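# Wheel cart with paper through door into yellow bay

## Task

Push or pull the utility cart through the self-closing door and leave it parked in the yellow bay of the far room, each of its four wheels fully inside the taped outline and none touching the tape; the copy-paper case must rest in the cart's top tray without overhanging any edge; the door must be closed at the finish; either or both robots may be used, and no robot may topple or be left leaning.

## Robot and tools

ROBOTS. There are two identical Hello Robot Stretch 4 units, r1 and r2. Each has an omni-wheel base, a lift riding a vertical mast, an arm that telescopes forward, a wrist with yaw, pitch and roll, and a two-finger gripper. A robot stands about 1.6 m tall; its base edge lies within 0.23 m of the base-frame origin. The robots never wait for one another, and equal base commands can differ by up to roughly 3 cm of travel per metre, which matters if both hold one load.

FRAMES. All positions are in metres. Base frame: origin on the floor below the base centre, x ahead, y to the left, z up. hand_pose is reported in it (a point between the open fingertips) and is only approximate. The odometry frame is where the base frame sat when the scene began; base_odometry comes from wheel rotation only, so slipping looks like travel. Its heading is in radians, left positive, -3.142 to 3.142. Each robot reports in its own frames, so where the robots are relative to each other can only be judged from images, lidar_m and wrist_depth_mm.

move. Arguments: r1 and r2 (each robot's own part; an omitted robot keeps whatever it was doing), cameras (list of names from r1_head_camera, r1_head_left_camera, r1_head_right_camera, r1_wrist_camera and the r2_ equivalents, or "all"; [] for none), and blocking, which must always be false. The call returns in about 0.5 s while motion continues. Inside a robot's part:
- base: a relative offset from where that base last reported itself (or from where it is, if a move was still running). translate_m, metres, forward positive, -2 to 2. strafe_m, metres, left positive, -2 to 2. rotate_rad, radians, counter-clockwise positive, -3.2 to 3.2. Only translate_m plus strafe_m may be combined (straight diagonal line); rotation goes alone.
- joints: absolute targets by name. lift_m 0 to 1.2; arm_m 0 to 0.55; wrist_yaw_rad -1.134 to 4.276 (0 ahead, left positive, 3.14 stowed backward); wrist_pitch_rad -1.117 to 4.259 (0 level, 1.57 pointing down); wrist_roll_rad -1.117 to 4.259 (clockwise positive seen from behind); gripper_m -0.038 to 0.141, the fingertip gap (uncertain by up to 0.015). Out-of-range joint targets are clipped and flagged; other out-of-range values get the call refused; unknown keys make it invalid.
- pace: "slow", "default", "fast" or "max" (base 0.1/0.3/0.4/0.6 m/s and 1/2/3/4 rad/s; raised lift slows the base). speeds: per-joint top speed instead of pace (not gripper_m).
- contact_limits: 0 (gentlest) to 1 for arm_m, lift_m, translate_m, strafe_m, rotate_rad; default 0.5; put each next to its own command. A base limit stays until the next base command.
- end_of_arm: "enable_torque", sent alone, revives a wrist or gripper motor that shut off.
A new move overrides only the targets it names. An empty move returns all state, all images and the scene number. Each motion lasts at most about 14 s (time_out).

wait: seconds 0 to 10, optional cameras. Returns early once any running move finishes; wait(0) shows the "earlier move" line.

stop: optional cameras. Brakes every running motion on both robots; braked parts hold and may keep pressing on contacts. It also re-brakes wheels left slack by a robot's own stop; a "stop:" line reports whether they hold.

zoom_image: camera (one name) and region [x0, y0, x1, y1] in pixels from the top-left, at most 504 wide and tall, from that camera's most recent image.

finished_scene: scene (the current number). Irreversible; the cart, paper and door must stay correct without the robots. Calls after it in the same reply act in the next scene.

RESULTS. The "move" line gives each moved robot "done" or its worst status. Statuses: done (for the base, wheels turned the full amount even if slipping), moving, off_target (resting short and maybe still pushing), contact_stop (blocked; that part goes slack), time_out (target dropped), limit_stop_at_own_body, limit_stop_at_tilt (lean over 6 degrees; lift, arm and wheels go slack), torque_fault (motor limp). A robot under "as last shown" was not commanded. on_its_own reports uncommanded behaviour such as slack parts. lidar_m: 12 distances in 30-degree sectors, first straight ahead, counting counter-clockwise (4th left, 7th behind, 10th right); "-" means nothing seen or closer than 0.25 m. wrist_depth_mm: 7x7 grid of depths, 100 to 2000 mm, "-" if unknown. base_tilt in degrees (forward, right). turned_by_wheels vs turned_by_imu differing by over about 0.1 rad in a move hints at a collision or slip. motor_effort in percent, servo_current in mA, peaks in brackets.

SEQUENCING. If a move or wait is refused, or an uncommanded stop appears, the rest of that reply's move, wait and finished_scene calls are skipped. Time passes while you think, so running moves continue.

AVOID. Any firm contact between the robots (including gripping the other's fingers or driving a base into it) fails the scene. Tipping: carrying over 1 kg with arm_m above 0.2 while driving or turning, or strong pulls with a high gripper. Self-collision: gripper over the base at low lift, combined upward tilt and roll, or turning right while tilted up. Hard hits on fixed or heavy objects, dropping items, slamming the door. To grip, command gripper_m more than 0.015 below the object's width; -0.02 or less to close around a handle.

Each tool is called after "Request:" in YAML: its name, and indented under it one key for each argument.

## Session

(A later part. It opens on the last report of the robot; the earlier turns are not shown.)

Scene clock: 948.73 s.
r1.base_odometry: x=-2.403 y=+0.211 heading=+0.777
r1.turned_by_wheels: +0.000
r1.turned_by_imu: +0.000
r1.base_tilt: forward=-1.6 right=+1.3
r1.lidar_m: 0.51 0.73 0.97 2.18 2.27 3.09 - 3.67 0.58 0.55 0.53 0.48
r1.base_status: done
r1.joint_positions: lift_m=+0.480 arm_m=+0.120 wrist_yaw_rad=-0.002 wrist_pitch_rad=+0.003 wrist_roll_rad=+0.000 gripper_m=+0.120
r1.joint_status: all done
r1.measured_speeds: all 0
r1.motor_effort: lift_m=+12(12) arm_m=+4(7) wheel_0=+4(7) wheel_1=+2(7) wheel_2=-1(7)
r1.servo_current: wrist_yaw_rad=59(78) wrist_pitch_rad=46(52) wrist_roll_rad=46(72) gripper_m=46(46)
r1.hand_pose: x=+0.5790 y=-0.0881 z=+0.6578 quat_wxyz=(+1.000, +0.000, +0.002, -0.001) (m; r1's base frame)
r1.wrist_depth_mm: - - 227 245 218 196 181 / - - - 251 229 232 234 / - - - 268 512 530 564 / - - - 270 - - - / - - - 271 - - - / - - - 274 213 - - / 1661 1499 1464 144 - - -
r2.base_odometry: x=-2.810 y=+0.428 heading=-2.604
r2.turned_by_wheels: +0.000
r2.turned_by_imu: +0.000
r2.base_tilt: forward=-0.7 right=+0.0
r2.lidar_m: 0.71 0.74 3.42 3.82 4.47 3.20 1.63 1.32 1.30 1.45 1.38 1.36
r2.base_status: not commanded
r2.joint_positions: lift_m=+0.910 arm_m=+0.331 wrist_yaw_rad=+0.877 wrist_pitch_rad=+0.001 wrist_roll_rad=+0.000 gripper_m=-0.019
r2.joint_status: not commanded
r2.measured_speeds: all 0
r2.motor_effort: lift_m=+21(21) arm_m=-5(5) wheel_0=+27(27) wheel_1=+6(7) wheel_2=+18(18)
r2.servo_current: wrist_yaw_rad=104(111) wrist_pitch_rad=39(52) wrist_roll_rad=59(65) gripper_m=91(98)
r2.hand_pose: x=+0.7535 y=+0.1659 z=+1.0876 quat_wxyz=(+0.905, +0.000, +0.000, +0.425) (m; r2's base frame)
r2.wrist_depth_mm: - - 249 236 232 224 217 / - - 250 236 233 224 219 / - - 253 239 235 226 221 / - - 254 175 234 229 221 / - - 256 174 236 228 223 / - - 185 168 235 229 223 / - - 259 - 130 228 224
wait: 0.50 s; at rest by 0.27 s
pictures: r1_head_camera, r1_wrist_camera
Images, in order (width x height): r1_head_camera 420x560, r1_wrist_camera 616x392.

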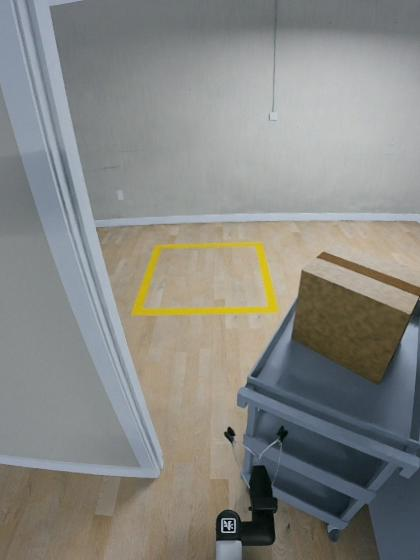

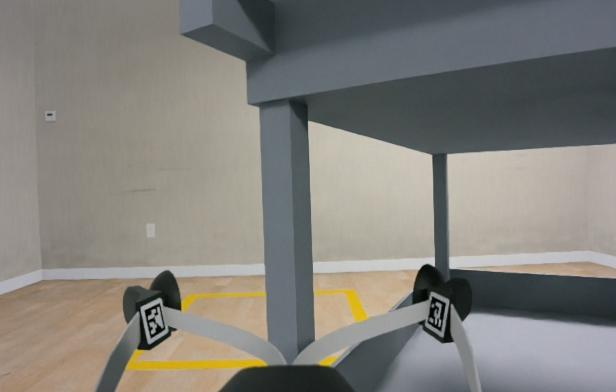

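Request:
move:
  blocking: false
  r1: {"joints":{"arm_m":0.21},"pace":"slow"}

Request:
wait:
  seconds: 3

Request:
move:
  blocking: false
  r1: {"joints":{"gripper_m":-0.02}}

Request:
wait:
  seconds: 3
  cameras: ["r1_wrist_camera"]

Request:
move:
  blocking: false
  r1: {"base":{"translate_m":-0.12},"pace":"slow","contact_limits":{"translate_m":0.8}}

Request:
wait:
  seconds: 3

Request:
wait:
  seconds: 0.5
  cameras: ["r1_head_camera","r1_wrist_camera"]

Scene clock: 956.27 s.
move: r1 moving
r1.base_odometry: x=-2.403 y=+0.211 heading=+0.777
r1.turned_by_wheels: +0.000
r1.turned_by_imu: +0.000
r1.base_tilt: forward=-1.6 right=+1.2
r1.lidar_m: 0.51 0.72 0.95 2.16 2.25 3.07 - 3.65 0.60 0.57 0.52 0.48
r1.base_status: not commanded
r1.joint_positions: lift_m=+0.480 arm_m=+0.133 wrist_yaw_rad=-0.002 wrist_pitch_rad=+0.003 wrist_roll_rad=+0.000 gripper_m=+0.120
r1.joint_status: arm_m moving
r1.measured_speeds: translate_m=+0.000 strafe_m=+0.000 rotate_rad=+0.000 lift_m=+0.000 arm_m=+0.049 wrist_yaw_rad=+0.000 wrist_pitch_rad=+0.000 wrist_roll_rad=+0.000
r1.motor_effort: lift_m=+12(12) arm_m=+2(7) wheel_0=+3(4) wheel_1=+3(3) wheel_2=-1(1)
r1.servo_current: wrist_yaw_rad=33(65) wrist_pitch_rad=39(46) wrist_roll_rad=52(59) gripper_m=39(46)
r1.hand_pose: x=+0.5917 y=-0.0881 z=+0.6578 quat_wxyz=(+1.000, +0.000, +0.002, -0.001) (m; r1's base frame)
r1.wrist_depth_mm: - - 228 233 207 186 174 / - - - 243 229 233 235 / - - - 256 517 521 559 / - - - 258 - - - / - - - 262 - - - / - - - 262 212 - - / 1756 1464 1464 144 - - -
r2: as last shown
r2.lidar_m: 0.70 0.74 3.41 3.81 4.46 3.24 1.63 1.31 1.29 1.43 1.39 1.35
r2.motor_effort: lift_m=+21(21) arm_m=-5(5) wheel_0=+27(27) wheel_1=+6(6) wheel_2=+17(18)
r2.servo_current: wrist_yaw_rad=98(104) wrist_pitch_rad=46(46) wrist_roll_rad=46(52) gripper_m=98(98)
r2.wrist_depth_mm: - - 249 236 231 224 217 / - - 250 237 232 224 219 / - - 253 238 234 227 220 / - - 254 175 235 228 221 / - - 256 175 237 229 223 / - - 185 169 235 229 223 / - - 259 - 130 229 224
pictures: none

Scene clock: 957.93 s.
earlier move: r1 done
r1.base_odometry: x=-2.403 y=+0.211 heading=+0.777
r1.turned_by_wheels: +0.000
r1.turned_by_imu: +0.000
r1.base_tilt: forward=-1.6 right=+1.3
r1.lidar_m: 0.51 0.73 0.98 2.16 2.27 3.11 - 3.68 0.57 0.56 0.52 0.48
r1.base_status: not commanded
r1.joint_positions: lift_m=+0.480 arm_m=+0.210 wrist_yaw_rad=-0.002 wrist_pitch_rad=+0.003 wrist_roll_rad=+0.000 gripper_m=+0.120
r1.joint_status: all done
r1.measured_speeds: all 0
r1.motor_effort: lift_m=+12(12) arm_m=+5(7) wheel_0=+3(4) wheel_1=+3(3) wheel_2=-1(2)
r1.servo_current: wrist_yaw_rad=39(65) wrist_pitch_rad=46(52) wrist_roll_rad=46(59) gripper_m=39(46)
r1.hand_pose: x=+0.6690 y=-0.0881 z=+0.6578 quat_wxyz=(+1.000, +0.000, +0.002, -0.001) (m; r1's base frame)
r1.wrist_depth_mm: - - - 159 147 159 - / - - - 185 229 234 236 / - - - 175 - 539 564 / - - - 177 - - - / - - - 177 - - - / - - - 178 480 - - / 1708 1499 1576 144 - - -
r2.base_odometry: x=-2.810 y=+0.428 heading=-2.604
r2.turned_by_wheels: +0.000
r2.turned_by_imu: +0.000
r2.base_tilt: forward=-0.7 right=+0.0
r2.lidar_m: 0.70 0.74 3.43 3.80 4.45 3.20 1.65 1.31 1.30 1.44 1.39 1.39
r2.base_status: not commanded
r2.joint_positions: lift_m=+0.910 arm_m=+0.331 wrist_yaw_rad=+0.877 wrist_pitch_rad=+0.001 wrist_roll_rad=+0.000 gripper_m=-0.019
r2.joint_status: not commanded
r2.measured_speeds: all 0
r2.motor_effort: lift_m=+21(21) arm_m=-5(5) wheel_0=+27(27) wheel_1=+6(6) wheel_2=+18(18)
r2.servo_current: wrist_yaw_rad=91(111) wrist_pitch_rad=46(46) wrist_roll_rad=39(59) gripper_m=91(98)
r2.hand_pose: x=+0.7535 y=+0.1659 z=+1.0876 quat_wxyz=(+0.905, +0.000, +0.000, +0.425) (m; r2's base frame)
r2.wrist_depth_mm: - - 249 236 232 223 217 / - - 251 236 232 224 219 / - - 252 238 234 225 220 / - - 254 176 236 228 222 / - - 255 174 237 229 223 / - - 183 168 235 230 223 / - - 260 - 130 228 224
wait: 1.67 of 3 s (r1 has come to rest)
pictures: none

Scene clock: 958.43 s.
move: r1 moving
r1.base_odometry: x=-2.403 y=+0.211 heading=+0.777
r1.turned_by_wheels: +0.000
r1.turned_by_imu: +0.000
r1.base_tilt: forward=-1.6 right=+1.3
r1.lidar_m: 0.51 0.75 0.94 2.17 2.26 3.09 - 3.65 0.57 0.56 0.52 0.49
r1.base_status: not commanded
r1.joint_positions: lift_m=+0.480 arm_m=+0.210 wrist_yaw_rad=-0.002 wrist_pitch_rad=+0.003 wrist_roll_rad=+0.000 gripper_m=+0.106
r1.joint_status: gripper_m moving
r1.measured_speeds: all 0
r1.motor_effort: lift_m=+12(12) arm_m=+5(5) wheel_0=+3(4) wheel_1=+3(3) wheel_2=-1(1)
r1.servo_current: wrist_yaw_rad=46(52) wrist_pitch_rad=46(46) wrist_roll_rad=52(72) gripper_m=91(91)
r1.hand_pose: x=+0.6690 y=-0.0881 z=+0.6578 quat_wxyz=(+1.000, +0.000, +0.002, -0.001) (m; r1's base frame)
r1.wrist_depth_mm: - - - 160 148 159 - / - - - 185 230 234 236 / - - - 175 - 535 569 / - - - 178 - - - / - - - 177 - - - / - - 211 178 198 - - / 1756 1576 1576 140 - - -
r2: as last shown
r2.lidar_m: 0.70 0.75 3.43 3.83 4.45 3.22 1.63 1.29 1.29 1.44 1.39 1.38
r2.motor_effort: lift_m=+21(21) arm_m=-5(5) wheel_0=+27(27) wheel_1=+6(6) wheel_2=+17(18)
r2.servo_current: wrist_yaw_rad=98(111) wrist_pitch_rad=39(46) wrist_roll_rad=39(52) gripper_m=85(98)
r2.wrist_depth_mm: - - 250 235 231 224 218 / - - 251 237 231 224 219 / - - 253 237 235 226 220 / - - 254 176 236 227 222 / - - 255 174 236 228 223 / - - 184 167 236 229 224 / - - 260 - 130 229 225
pictures: none

Scene clock: 960.10 s.
earlier move: r1 done
r1.base_odometry: x=-2.403 y=+0.211 heading=+0.777
r1.turned_by_wheels: +0.000
r1.turned_by_imu: +0.000
r1.base_tilt: forward=-1.6 right=+1.3
r1.lidar_m: 0.52 0.72 0.95 2.17 2.26 3.09 - 3.64 0.58 0.56 0.52 0.47
r1.base_status: not commanded
r1.joint_positions: lift_m=+0.480 arm_m=+0.210 wrist_yaw_rad=+0.001 wrist_pitch_rad=+0.003 wrist_roll_rad=+0.000 gripper_m=-0.019
r1.joint_status: all done
r1.measured_speeds: all 0
r1.motor_effort: lift_m=+12(12) arm_m=-4(5) wheel_0=+4(4) wheel_1=+2(3) wheel_2=+2(2)
r1.servo_current: wrist_yaw_rad=52(72) wrist_pitch_rad=46(52) wrist_roll_rad=39(72) gripper_m=52(137)
r1.hand_pose: x=+0.6694 y=-0.0872 z=+0.6578 quat_wxyz=(+1.000, +0.000, +0.002, +0.000) (m; r1's base frame)
r1.wrist_depth_mm: - - - 156 144 154 - / - - - 170 224 224 222 / - - - 170 - 492 496 / - - - 170 - - - / - - - 170 - - - / - - 186 173 504 683 - / 1618 1499 177 167 158 - -
r2.base_odometry: x=-2.810 y=+0.428 heading=-2.604
r2.turned_by_wheels: +0.000
r2.turned_by_imu: +0.000
r2.base_tilt: forward=-0.7 right=+0.0
r2.lidar_m: 0.71 0.74 3.44 3.82 4.45 3.19 1.62 1.33 1.28 1.44 1.40 1.38
r2.base_status: not commanded
r2.joint_positions: lift_m=+0.910 arm_m=+0.331 wrist_yaw_rad=+0.877 wrist_pitch_rad=+0.001 wrist_roll_rad=+0.000 gripper_m=-0.019
r2.joint_status: not commanded
r2.measured_speeds: all 0
r2.motor_effort: lift_m=+21(21) arm_m=-4(5) wheel_0=+27(27) wheel_1=+6(7) wheel_2=+18(18)
r2.servo_current: wrist_yaw_rad=91(111) wrist_pitch_rad=39(46) wrist_roll_rad=46(65) gripper_m=91(98)
r2.hand_pose: x=+0.7535 y=+0.1659 z=+1.0876 quat_wxyz=(+0.905, +0.000, +0.000, +0.425) (m; r2's base frame)
r2.wrist_depth_mm: - - 249 236 231 224 217 / - - 250 237 232 225 219 / - - 251 238 234 227 220 / - - 254 176 235 228 223 / - - 255 174 236 228 223 / - - 183 169 236 230 224 / - - 260 - 130 229 224
wait: 1.67 of 3 s (r1 has come to rest)
pictures: r1_wrist_camera
Images, in order (width x height): r1_wrist_camera 616x392.

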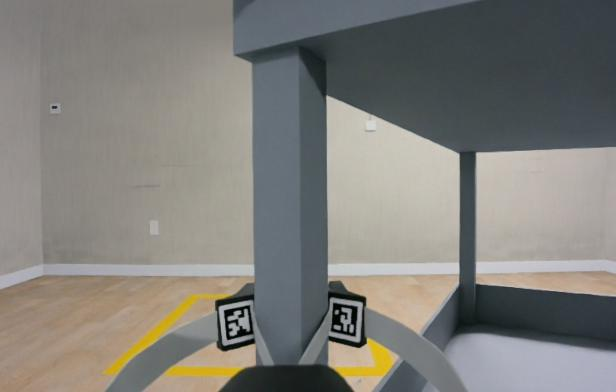

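Scene clock: 960.60 s.
move: r1 moving
r1.base_odometry: x=-2.412 y=+0.202 heading=+0.777
r1.turned_by_wheels: +0.000
r1.turned_by_imu: +0.000
r1.base_tilt: forward=-1.6 right=+1.3
r1.lidar_m: 0.51 0.74 0.97 2.17 2.25 3.11 - 3.64 0.58 0.55 0.53 0.47
r1.base_status: translate_m moving
r1.joint_positions: lift_m=+0.480 arm_m=+0.210 wrist_yaw_rad=+0.001 wrist_pitch_rad=+0.003 wrist_roll_rad=+0.000 gripper_m=-0.019
r1.joint_status: not commanded
r1.measured_speeds: translate_m=-0.048 strafe_m=+0.000 rotate_rad=+0.003 lift_m=+0.000 arm_m=+0.000 wrist_yaw_rad=+0.004 wrist_pitch_rad=+0.000 wrist_roll_rad=+0.000
r1.motor_effort: lift_m=+12(12) arm_m=-4(4) wheel_0=-4(6) wheel_1=-3(7) wheel_2=+10(10)
r1.servo_current: wrist_yaw_rad=39(72) wrist_pitch_rad=52(52) wrist_roll_rad=46(59) gripper_m=59(59)
r1.contact_limits: translate_m 0.8
r1.hand_pose: x=+0.6694 y=-0.0871 z=+0.6578 quat_wxyz=(+1.000, +0.000, +0.002, +0.001) (m; r1's base frame)
r1.wrist_depth_mm: - - - 156 145 154 - / - - - 170 224 224 222 / - - - 170 - 492 492 / - - - 171 - - - / - - - 170 - - - / - - 186 173 512 668 - / 1661 1499 177 167 158 - -
r2: as last shown
r2.lidar_m: 0.69 0.74 3.43 3.81 4.46 3.19 1.63 1.30 1.29 1.45 1.40 1.39
r2.motor_effort: lift_m=+21(21) arm_m=-5(5) wheel_0=+27(27) wheel_1=+6(7) wheel_2=+17(18)
r2.servo_current: wrist_yaw_rad=98(111) wrist_pitch_rad=46(46) wrist_roll_rad=59(59) gripper_m=91(98)
r2.wrist_depth_mm: - - 249 236 232 223 217 / - - 251 237 233 225 219 / - - 252 238 234 225 220 / - - 254 175 236 228 221 / - - 255 174 237 229 223 / - - 184 168 234 229 224 / - - 259 - 130 229 224
pictures: none

Scene clock: 962.60 s.
earlier move: r1 done
r1.base_odometry: x=-2.488 y=+0.127 heading=+0.776
r1.turned_by_wheels: -0.001
r1.turned_by_imu: -0.001
r1.base_tilt: forward=-1.5 right=+1.3
r1.lidar_m: 0.52 0.83 1.15 2.16 2.24 3.11 - 3.70 0.57 0.55 0.56 0.52
r1.base_status: done
r1.joint_positions: lift_m=+0.480 arm_m=+0.210 wrist_yaw_rad=+0.002 wrist_pitch_rad=+0.003 wrist_roll_rad=+0.000 gripper_m=-0.019
r1.joint_status: not commanded
r1.measured_speeds: all 0
r1.motor_effort: lift_m=+12(13) arm_m=-4(4) wheel_0=-7(11) wheel_1=-3(7) wheel_2=+3(11)
r1.servo_current: wrist_yaw_rad=59(72) wrist_pitch_rad=46(52) wrist_roll_rad=46(65) gripper_m=59(65)
r1.contact_limits: translate_m 0.8
r1.hand_pose: x=+0.6695 y=-0.0867 z=+0.6578 quat_wxyz=(+1.000, +0.000, +0.002, +0.001) (m; r1's base frame)
r1.wrist_depth_mm: - - - 158 147 144 - / - - - 167 225 224 222 / - - - 167 492 492 492 / - - - 169 - - - / - - - 169 - - - / - - - 169 182 - - / 1618 1576 181 166 144 - -
r2.base_odometry: x=-2.810 y=+0.428 heading=-2.604
r2.turned_by_wheels: +0.000
r2.turned_by_imu: +0.000
r2.base_tilt: forward=-0.7 right=+0.0
r2.lidar_m: 0.70 0.75 3.43 3.80 4.46 3.17 1.65 1.32 1.30 1.45 1.40 1.37
r2.base_status: not commanded
r2.joint_positions: lift_m=+0.910 arm_m=+0.331 wrist_yaw_rad=+0.877 wrist_pitch_rad=+0.001 wrist_roll_rad=+0.000 gripper_m=-0.019
r2.joint_status: not commanded
r2.measured_speeds: all 0
r2.motor_effort: lift_m=+21(21) arm_m=-4(5) wheel_0=+26(27) wheel_1=+6(7) wheel_2=+17(18)
r2.servo_current: wrist_yaw_rad=98(117) wrist_pitch_rad=39(46) wrist_roll_rad=33(59) gripper_m=98(98)
r2.hand_pose: x=+0.7535 y=+0.1659 z=+1.0876 quat_wxyz=(+0.905, +0.000, +0.000, +0.425) (m; r2's base frame)
r2.wrist_depth_mm: - - 250 236 231 223 216 / - - 252 236 233 224 218 / - - 252 239 234 226 220 / - - 254 175 235 228 221 / - - 255 174 236 229 224 / - - 185 168 235 230 224 / - - 259 - 130 228 225
wait: 2.00 of 3 s (r1 has come to rest)
pictures: none

Scene clock: 963.10 s.
r1.base_odometry: x=-2.488 y=+0.127 heading=+0.776
r1.turned_by_wheels: +0.000
r1.turned_by_imu: +0.000
r1.base_tilt: forward=-1.6 right=+1.2
r1.lidar_m: 0.52 0.84 1.13 2.17 2.25 3.09 - 3.66 0.57 0.55 0.58 0.50
r1.base_status: done
r1.joint_positions: lift_m=+0.480 arm_m=+0.210 wrist_yaw_rad=+0.002 wrist_pitch_rad=+0.003 wrist_roll_rad=+0.000 gripper_m=-0.019
r1.joint_status: not commanded
r1.measured_speeds: all 0
r1.motor_effort: lift_m=+12(13) arm_m=-4(4) wheel_0=-7(11) wheel_1=-3(7) wheel_2=+3(11)
r1.servo_current: wrist_yaw_rad=33(72) wrist_pitch_rad=46(52) wrist_roll_rad=46(65) gripper_m=52(65)
r1.contact_limits: translate_m 0.8
r1.hand_pose: x=+0.6695 y=-0.0867 z=+0.6578 quat_wxyz=(+1.000, +0.000, +0.002, +0.001) (m; r1's base frame)
r1.wrist_depth_mm: - - - 157 147 144 - / - - - 167 224 223 222 / - - - 167 488 492 492 / - - - 169 - - - / - - - 168 - - - / - - - 169 182 - - / 1661 1537 181 165 145 - -
r2.base_odometry: x=-2.810 y=+0.428 heading=-2.604
r2.turned_by_wheels: +0.000
r2.turned_by_imu: +0.000
r2.base_tilt: forward=-0.7 right=+0.0
r2.lidar_m: 0.71 0.71 3.44 3.80 4.43 3.18 1.63 1.31 1.29 1.46 1.41 1.38
r2.base_status: not commanded
r2.joint_positions: lift_m=+0.910 arm_m=+0.331 wrist_yaw_rad=+0.877 wrist_pitch_rad=+0.001 wrist_roll_rad=+0.000 gripper_m=-0.019
r2.joint_status: not commanded
r2.measured_speeds: all 0
r2.motor_effort: lift_m=+21(21) arm_m=-5(5) wheel_0=+27(27) wheel_1=+6(7) wheel_2=+18(18)
r2.servo_current: wrist_yaw_rad=98(117) wrist_pitch_rad=39(46) wrist_roll_rad=46(59) gripper_m=91(98)
r2.hand_pose: x=+0.7535 y=+0.1659 z=+1.0876 quat_wxyz=(+0.905, +0.000, +0.000, +0.425) (m; r2's base frame)
r2.wrist_depth_mm: - - 249 236 231 224 217 / - - 249 237 233 225 219 / - - 253 238 234 226 220 / - - 255 176 236 228 221 / - - 256 174 237 228 222 / - - 185 168 234 229 224 / - - 259 - 130 229 224
wait: 0.50 s; at rest by 0.27 s
pictures: r1_head_camera, r1_wrist_camera
Images, in order (width x height): r1_head_camera 420x560, r1_wrist_camera 616x392.

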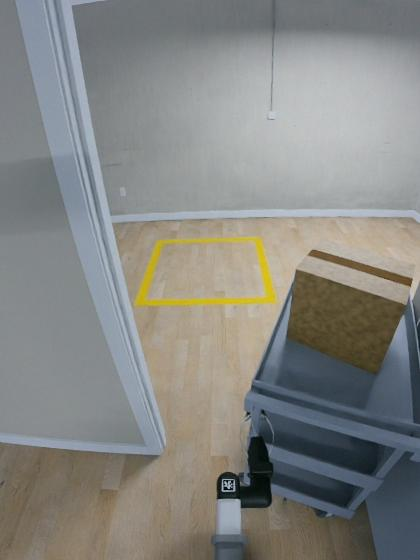

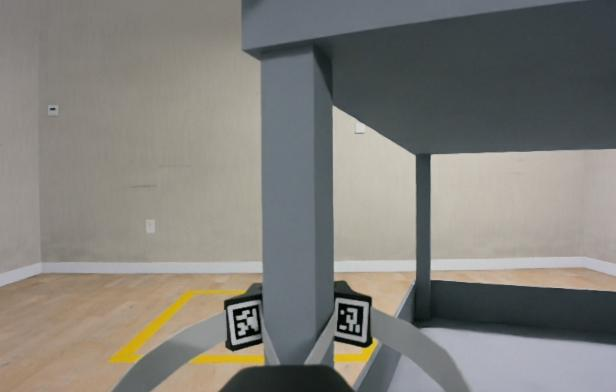

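Request:
move:
  blocking: false
  r1: {"base":{"translate_m":-0.12},"pace":"slow","contact_limits":{"translate_m":0.8}}

Request:
wait:
  seconds: 3

Request:
wait:
  seconds: 0.5
  cameras: ["r1_head_camera","r1_wrist_camera","r1_head_right_camera"]

Scene clock: 967.37 s.
move: r1 moving
r1.base_odometry: x=-2.497 y=+0.118 heading=+0.776
r1.turned_by_wheels: -0.001
r1.turned_by_imu: -0.001
r1.base_tilt: forward=-1.6 right=+1.3
r1.lidar_m: 0.52 0.83 1.14 2.16 2.26 3.08 - 3.66 0.59 0.53 0.57 0.50
r1.base_status: translate_m moving
r1.joint_positions: lift_m=+0.480 arm_m=+0.210 wrist_yaw_rad=+0.002 wrist_pitch_rad=+0.003 wrist_roll_rad=+0.000 gripper_m=-0.019
r1.joint_status: not commanded
r1.measured_speeds: translate_m=-0.048 strafe_m=+0.000 rotate_rad=-0.002 lift_m=+0.000 arm_m=+0.000 wrist_yaw_rad=+0.000 wrist_pitch_rad=+0.000 wrist_roll_rad=+0.000
r1.motor_effort: lift_m=+12(13) arm_m=-4(4) wheel_0=-8(12) wheel_1=-6(8) wheel_2=+8(8)
r1.servo_current: wrist_yaw_rad=59(72) wrist_pitch_rad=46(52) wrist_roll_rad=52(65) gripper_m=52(59)
r1.contact_limits: translate_m 0.8
r1.hand_pose: x=+0.6695 y=-0.0867 z=+0.6578 quat_wxyz=(+1.000, +0.000, +0.002, +0.001) (m; r1's base frame)
r1.wrist_depth_mm: - - - 157 148 144 - / - - - 167 224 224 223 / - - - 167 488 492 492 / - - - 167 - - - / - - - 166 - - - / - - 209 169 182 - - / 1618 1537 181 165 145 - -
r2: as last shown
r2.lidar_m: 0.72 0.73 3.43 3.80 4.45 3.20 1.64 1.31 1.29 1.46 1.40 1.37
r2.motor_effort: lift_m=+21(21) arm_m=-4(5) wheel_0=+27(27) wheel_1=+6(6) wheel_2=+17(18)
r2.servo_current: wrist_yaw_rad=98(111) wrist_pitch_rad=39(39) wrist_roll_rad=59(59) gripper_m=98(98)
r2.wrist_depth_mm: - - 249 236 232 224 217 / - - 250 237 232 224 219 / - - 252 238 235 225 220 / - - 254 175 236 228 221 / - - 257 174 236 228 224 / - - 184 168 236 230 224 / - - 259 - 130 229 224
pictures: none

Scene clock: 969.33 s.
earlier move: r1 done
r1.base_odometry: x=-2.574 y=+0.043 heading=+0.775
r1.turned_by_wheels: -0.001
r1.turned_by_imu: -0.002
r1.base_tilt: forward=-1.6 right=+1.3
r1.lidar_m: 0.52 0.95 1.30 2.17 2.23 3.10 - 3.68 1.11 0.55 0.60 0.55
r1.base_status: done
r1.joint_positions: lift_m=+0.480 arm_m=+0.210 wrist_yaw_rad=-0.003 wrist_pitch_rad=+0.003 wrist_roll_rad=+0.000 gripper_m=-0.019
r1.joint_status: not commanded
r1.measured_speeds: all 0
r1.motor_effort: lift_m=+13(13) arm_m=-4(4) wheel_0=-10(18) wheel_1=-5(10) wheel_2=-2(8)
r1.servo_current: wrist_yaw_rad=46(72) wrist_pitch_rad=33(52) wrist_roll_rad=46(65) gripper_m=52(59)
r1.contact_limits: translate_m 0.8
r1.hand_pose: x=+0.6691 y=-0.0882 z=+0.6578 quat_wxyz=(+1.000, +0.000, +0.002, -0.001) (m; r1's base frame)
r1.wrist_depth_mm: - - - 156 156 146 - / - - - 161 224 224 223 / - - - 162 496 496 488 / - - - 163 - - - / - - - 163 - - - / - - - 164 177 - - / 1618 1537 179 162 146 - -
r2.base_odometry: x=-2.810 y=+0.428 heading=-2.604
r2.turned_by_wheels: +0.000
r2.turned_by_imu: +0.000
r2.base_tilt: forward=-0.7 right=+0.0
r2.lidar_m: 0.69 0.75 3.45 3.80 4.45 3.22 1.63 1.32 1.29 1.46 1.40 1.39
r2.base_status: not commanded
r2.joint_positions: lift_m=+0.910 arm_m=+0.331 wrist_yaw_rad=+0.877 wrist_pitch_rad=+0.001 wrist_roll_rad=+0.000 gripper_m=-0.019
r2.joint_status: not commanded
r2.measured_speeds: all 0
r2.motor_effort: lift_m=+21(21) arm_m=-5(5) wheel_0=+26(27) wheel_1=+6(7) wheel_2=+18(18)
r2.servo_current: wrist_yaw_rad=91(117) wrist_pitch_rad=39(52) wrist_roll_rad=46(65) gripper_m=91(98)
r2.hand_pose: x=+0.7535 y=+0.1659 z=+1.0876 quat_wxyz=(+0.905, +0.000, +0.000, +0.425) (m; r2's base frame)
r2.wrist_depth_mm: - - 250 236 232 224 217 / - - 252 236 233 224 218 / - - 253 238 234 225 220 / - - 255 176 235 228 221 / - - 256 174 237 229 223 / - - 185 168 235 229 224 / - - 259 - 130 229 225
wait: 1.97 of 3 s (r1 has come to rest)
pictures: none

Scene clock: 969.83 s.
r1.base_odometry: x=-2.574 y=+0.043 heading=+0.775
r1.turned_by_wheels: +0.000
r1.turned_by_imu: +0.000
r1.base_tilt: forward=-1.6 right=+1.3
r1.lidar_m: 0.51 0.95 1.25 2.16 2.26 3.09 - 3.67 1.10 0.54 0.59 0.53
r1.base_status: done
r1.joint_positions: lift_m=+0.480 arm_m=+0.210 wrist_yaw_rad=-0.003 wrist_pitch_rad=+0.003 wrist_roll_rad=+0.000 gripper_m=-0.019
r1.joint_status: not commanded
r1.measured_speeds: all 0
r1.motor_effort: lift_m=+13(13) arm_m=-3(4) wheel_0=-9(18) wheel_1=-6(10) wheel_2=-2(8)
r1.servo_current: wrist_yaw_rad=59(72) wrist_pitch_rad=39(52) wrist_roll_rad=52(65) gripper_m=52(59)
r1.contact_limits: translate_m 0.8
r1.hand_pose: x=+0.6691 y=-0.0882 z=+0.6578 quat_wxyz=(+1.000, +0.000, +0.002, -0.001) (m; r1's base frame)
r1.wrist_depth_mm: - - - 156 156 147 - / - - - 162 224 224 222 / - - - 162 492 488 492 / - - - 162 - - - / - - - 163 - - - / - - - 164 177 - - / 1618 1576 179 163 146 - -
r2.base_odometry: x=-2.810 y=+0.428 heading=-2.604
r2.turned_by_wheels: +0.000
r2.turned_by_imu: +0.000
r2.base_tilt: forward=-0.6 right=+0.0
r2.lidar_m: 0.71 0.75 3.44 3.80 4.46 3.21 1.62 1.33 1.30 1.47 1.40 1.38
r2.base_status: not commanded
r2.joint_positions: lift_m=+0.910 arm_m=+0.331 wrist_yaw_rad=+0.877 wrist_pitch_rad=+0.001 wrist_roll_rad=+0.000 gripper_m=-0.019
r2.joint_status: not commanded
r2.measured_speeds: all 0
r2.motor_effort: lift_m=+21(21) arm_m=-5(5) wheel_0=+27(27) wheel_1=+6(7) wheel_2=+17(18)
r2.servo_current: wrist_yaw_rad=98(117) wrist_pitch_rad=39(52) wrist_roll_rad=46(65) gripper_m=98(98)
r2.hand_pose: x=+0.7535 y=+0.1659 z=+1.0876 quat_wxyz=(+0.905, +0.000, +0.000, +0.425) (m; r2's base frame)
r2.wrist_depth_mm: - - 249 236 231 224 217 / - - 251 237 233 225 217 / - - 253 238 235 227 220 / - - 254 175 235 228 221 / - - 256 174 236 229 223 / - - 184 168 235 229 224 / - - 259 - 130 229 224
wait: 0.50 s; at rest by 0.27 s
pictures: r1_head_camera, r1_head_right_camera, r1_wrist_camera
Images, in order (width x height): r1_head_camera 420x560, r1_head_right_camera 420x672, r1_wrist_camera 616x392.

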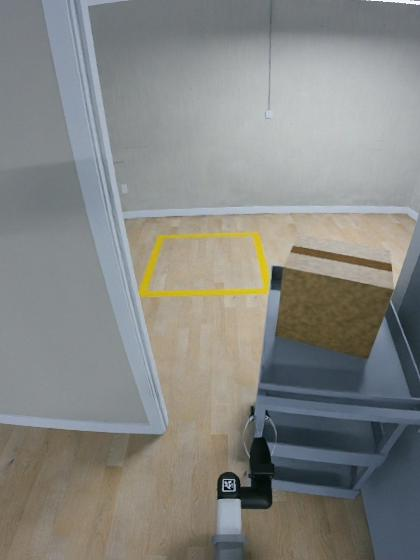

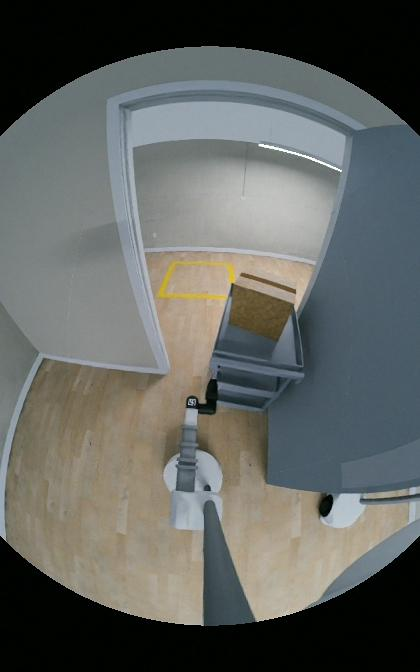

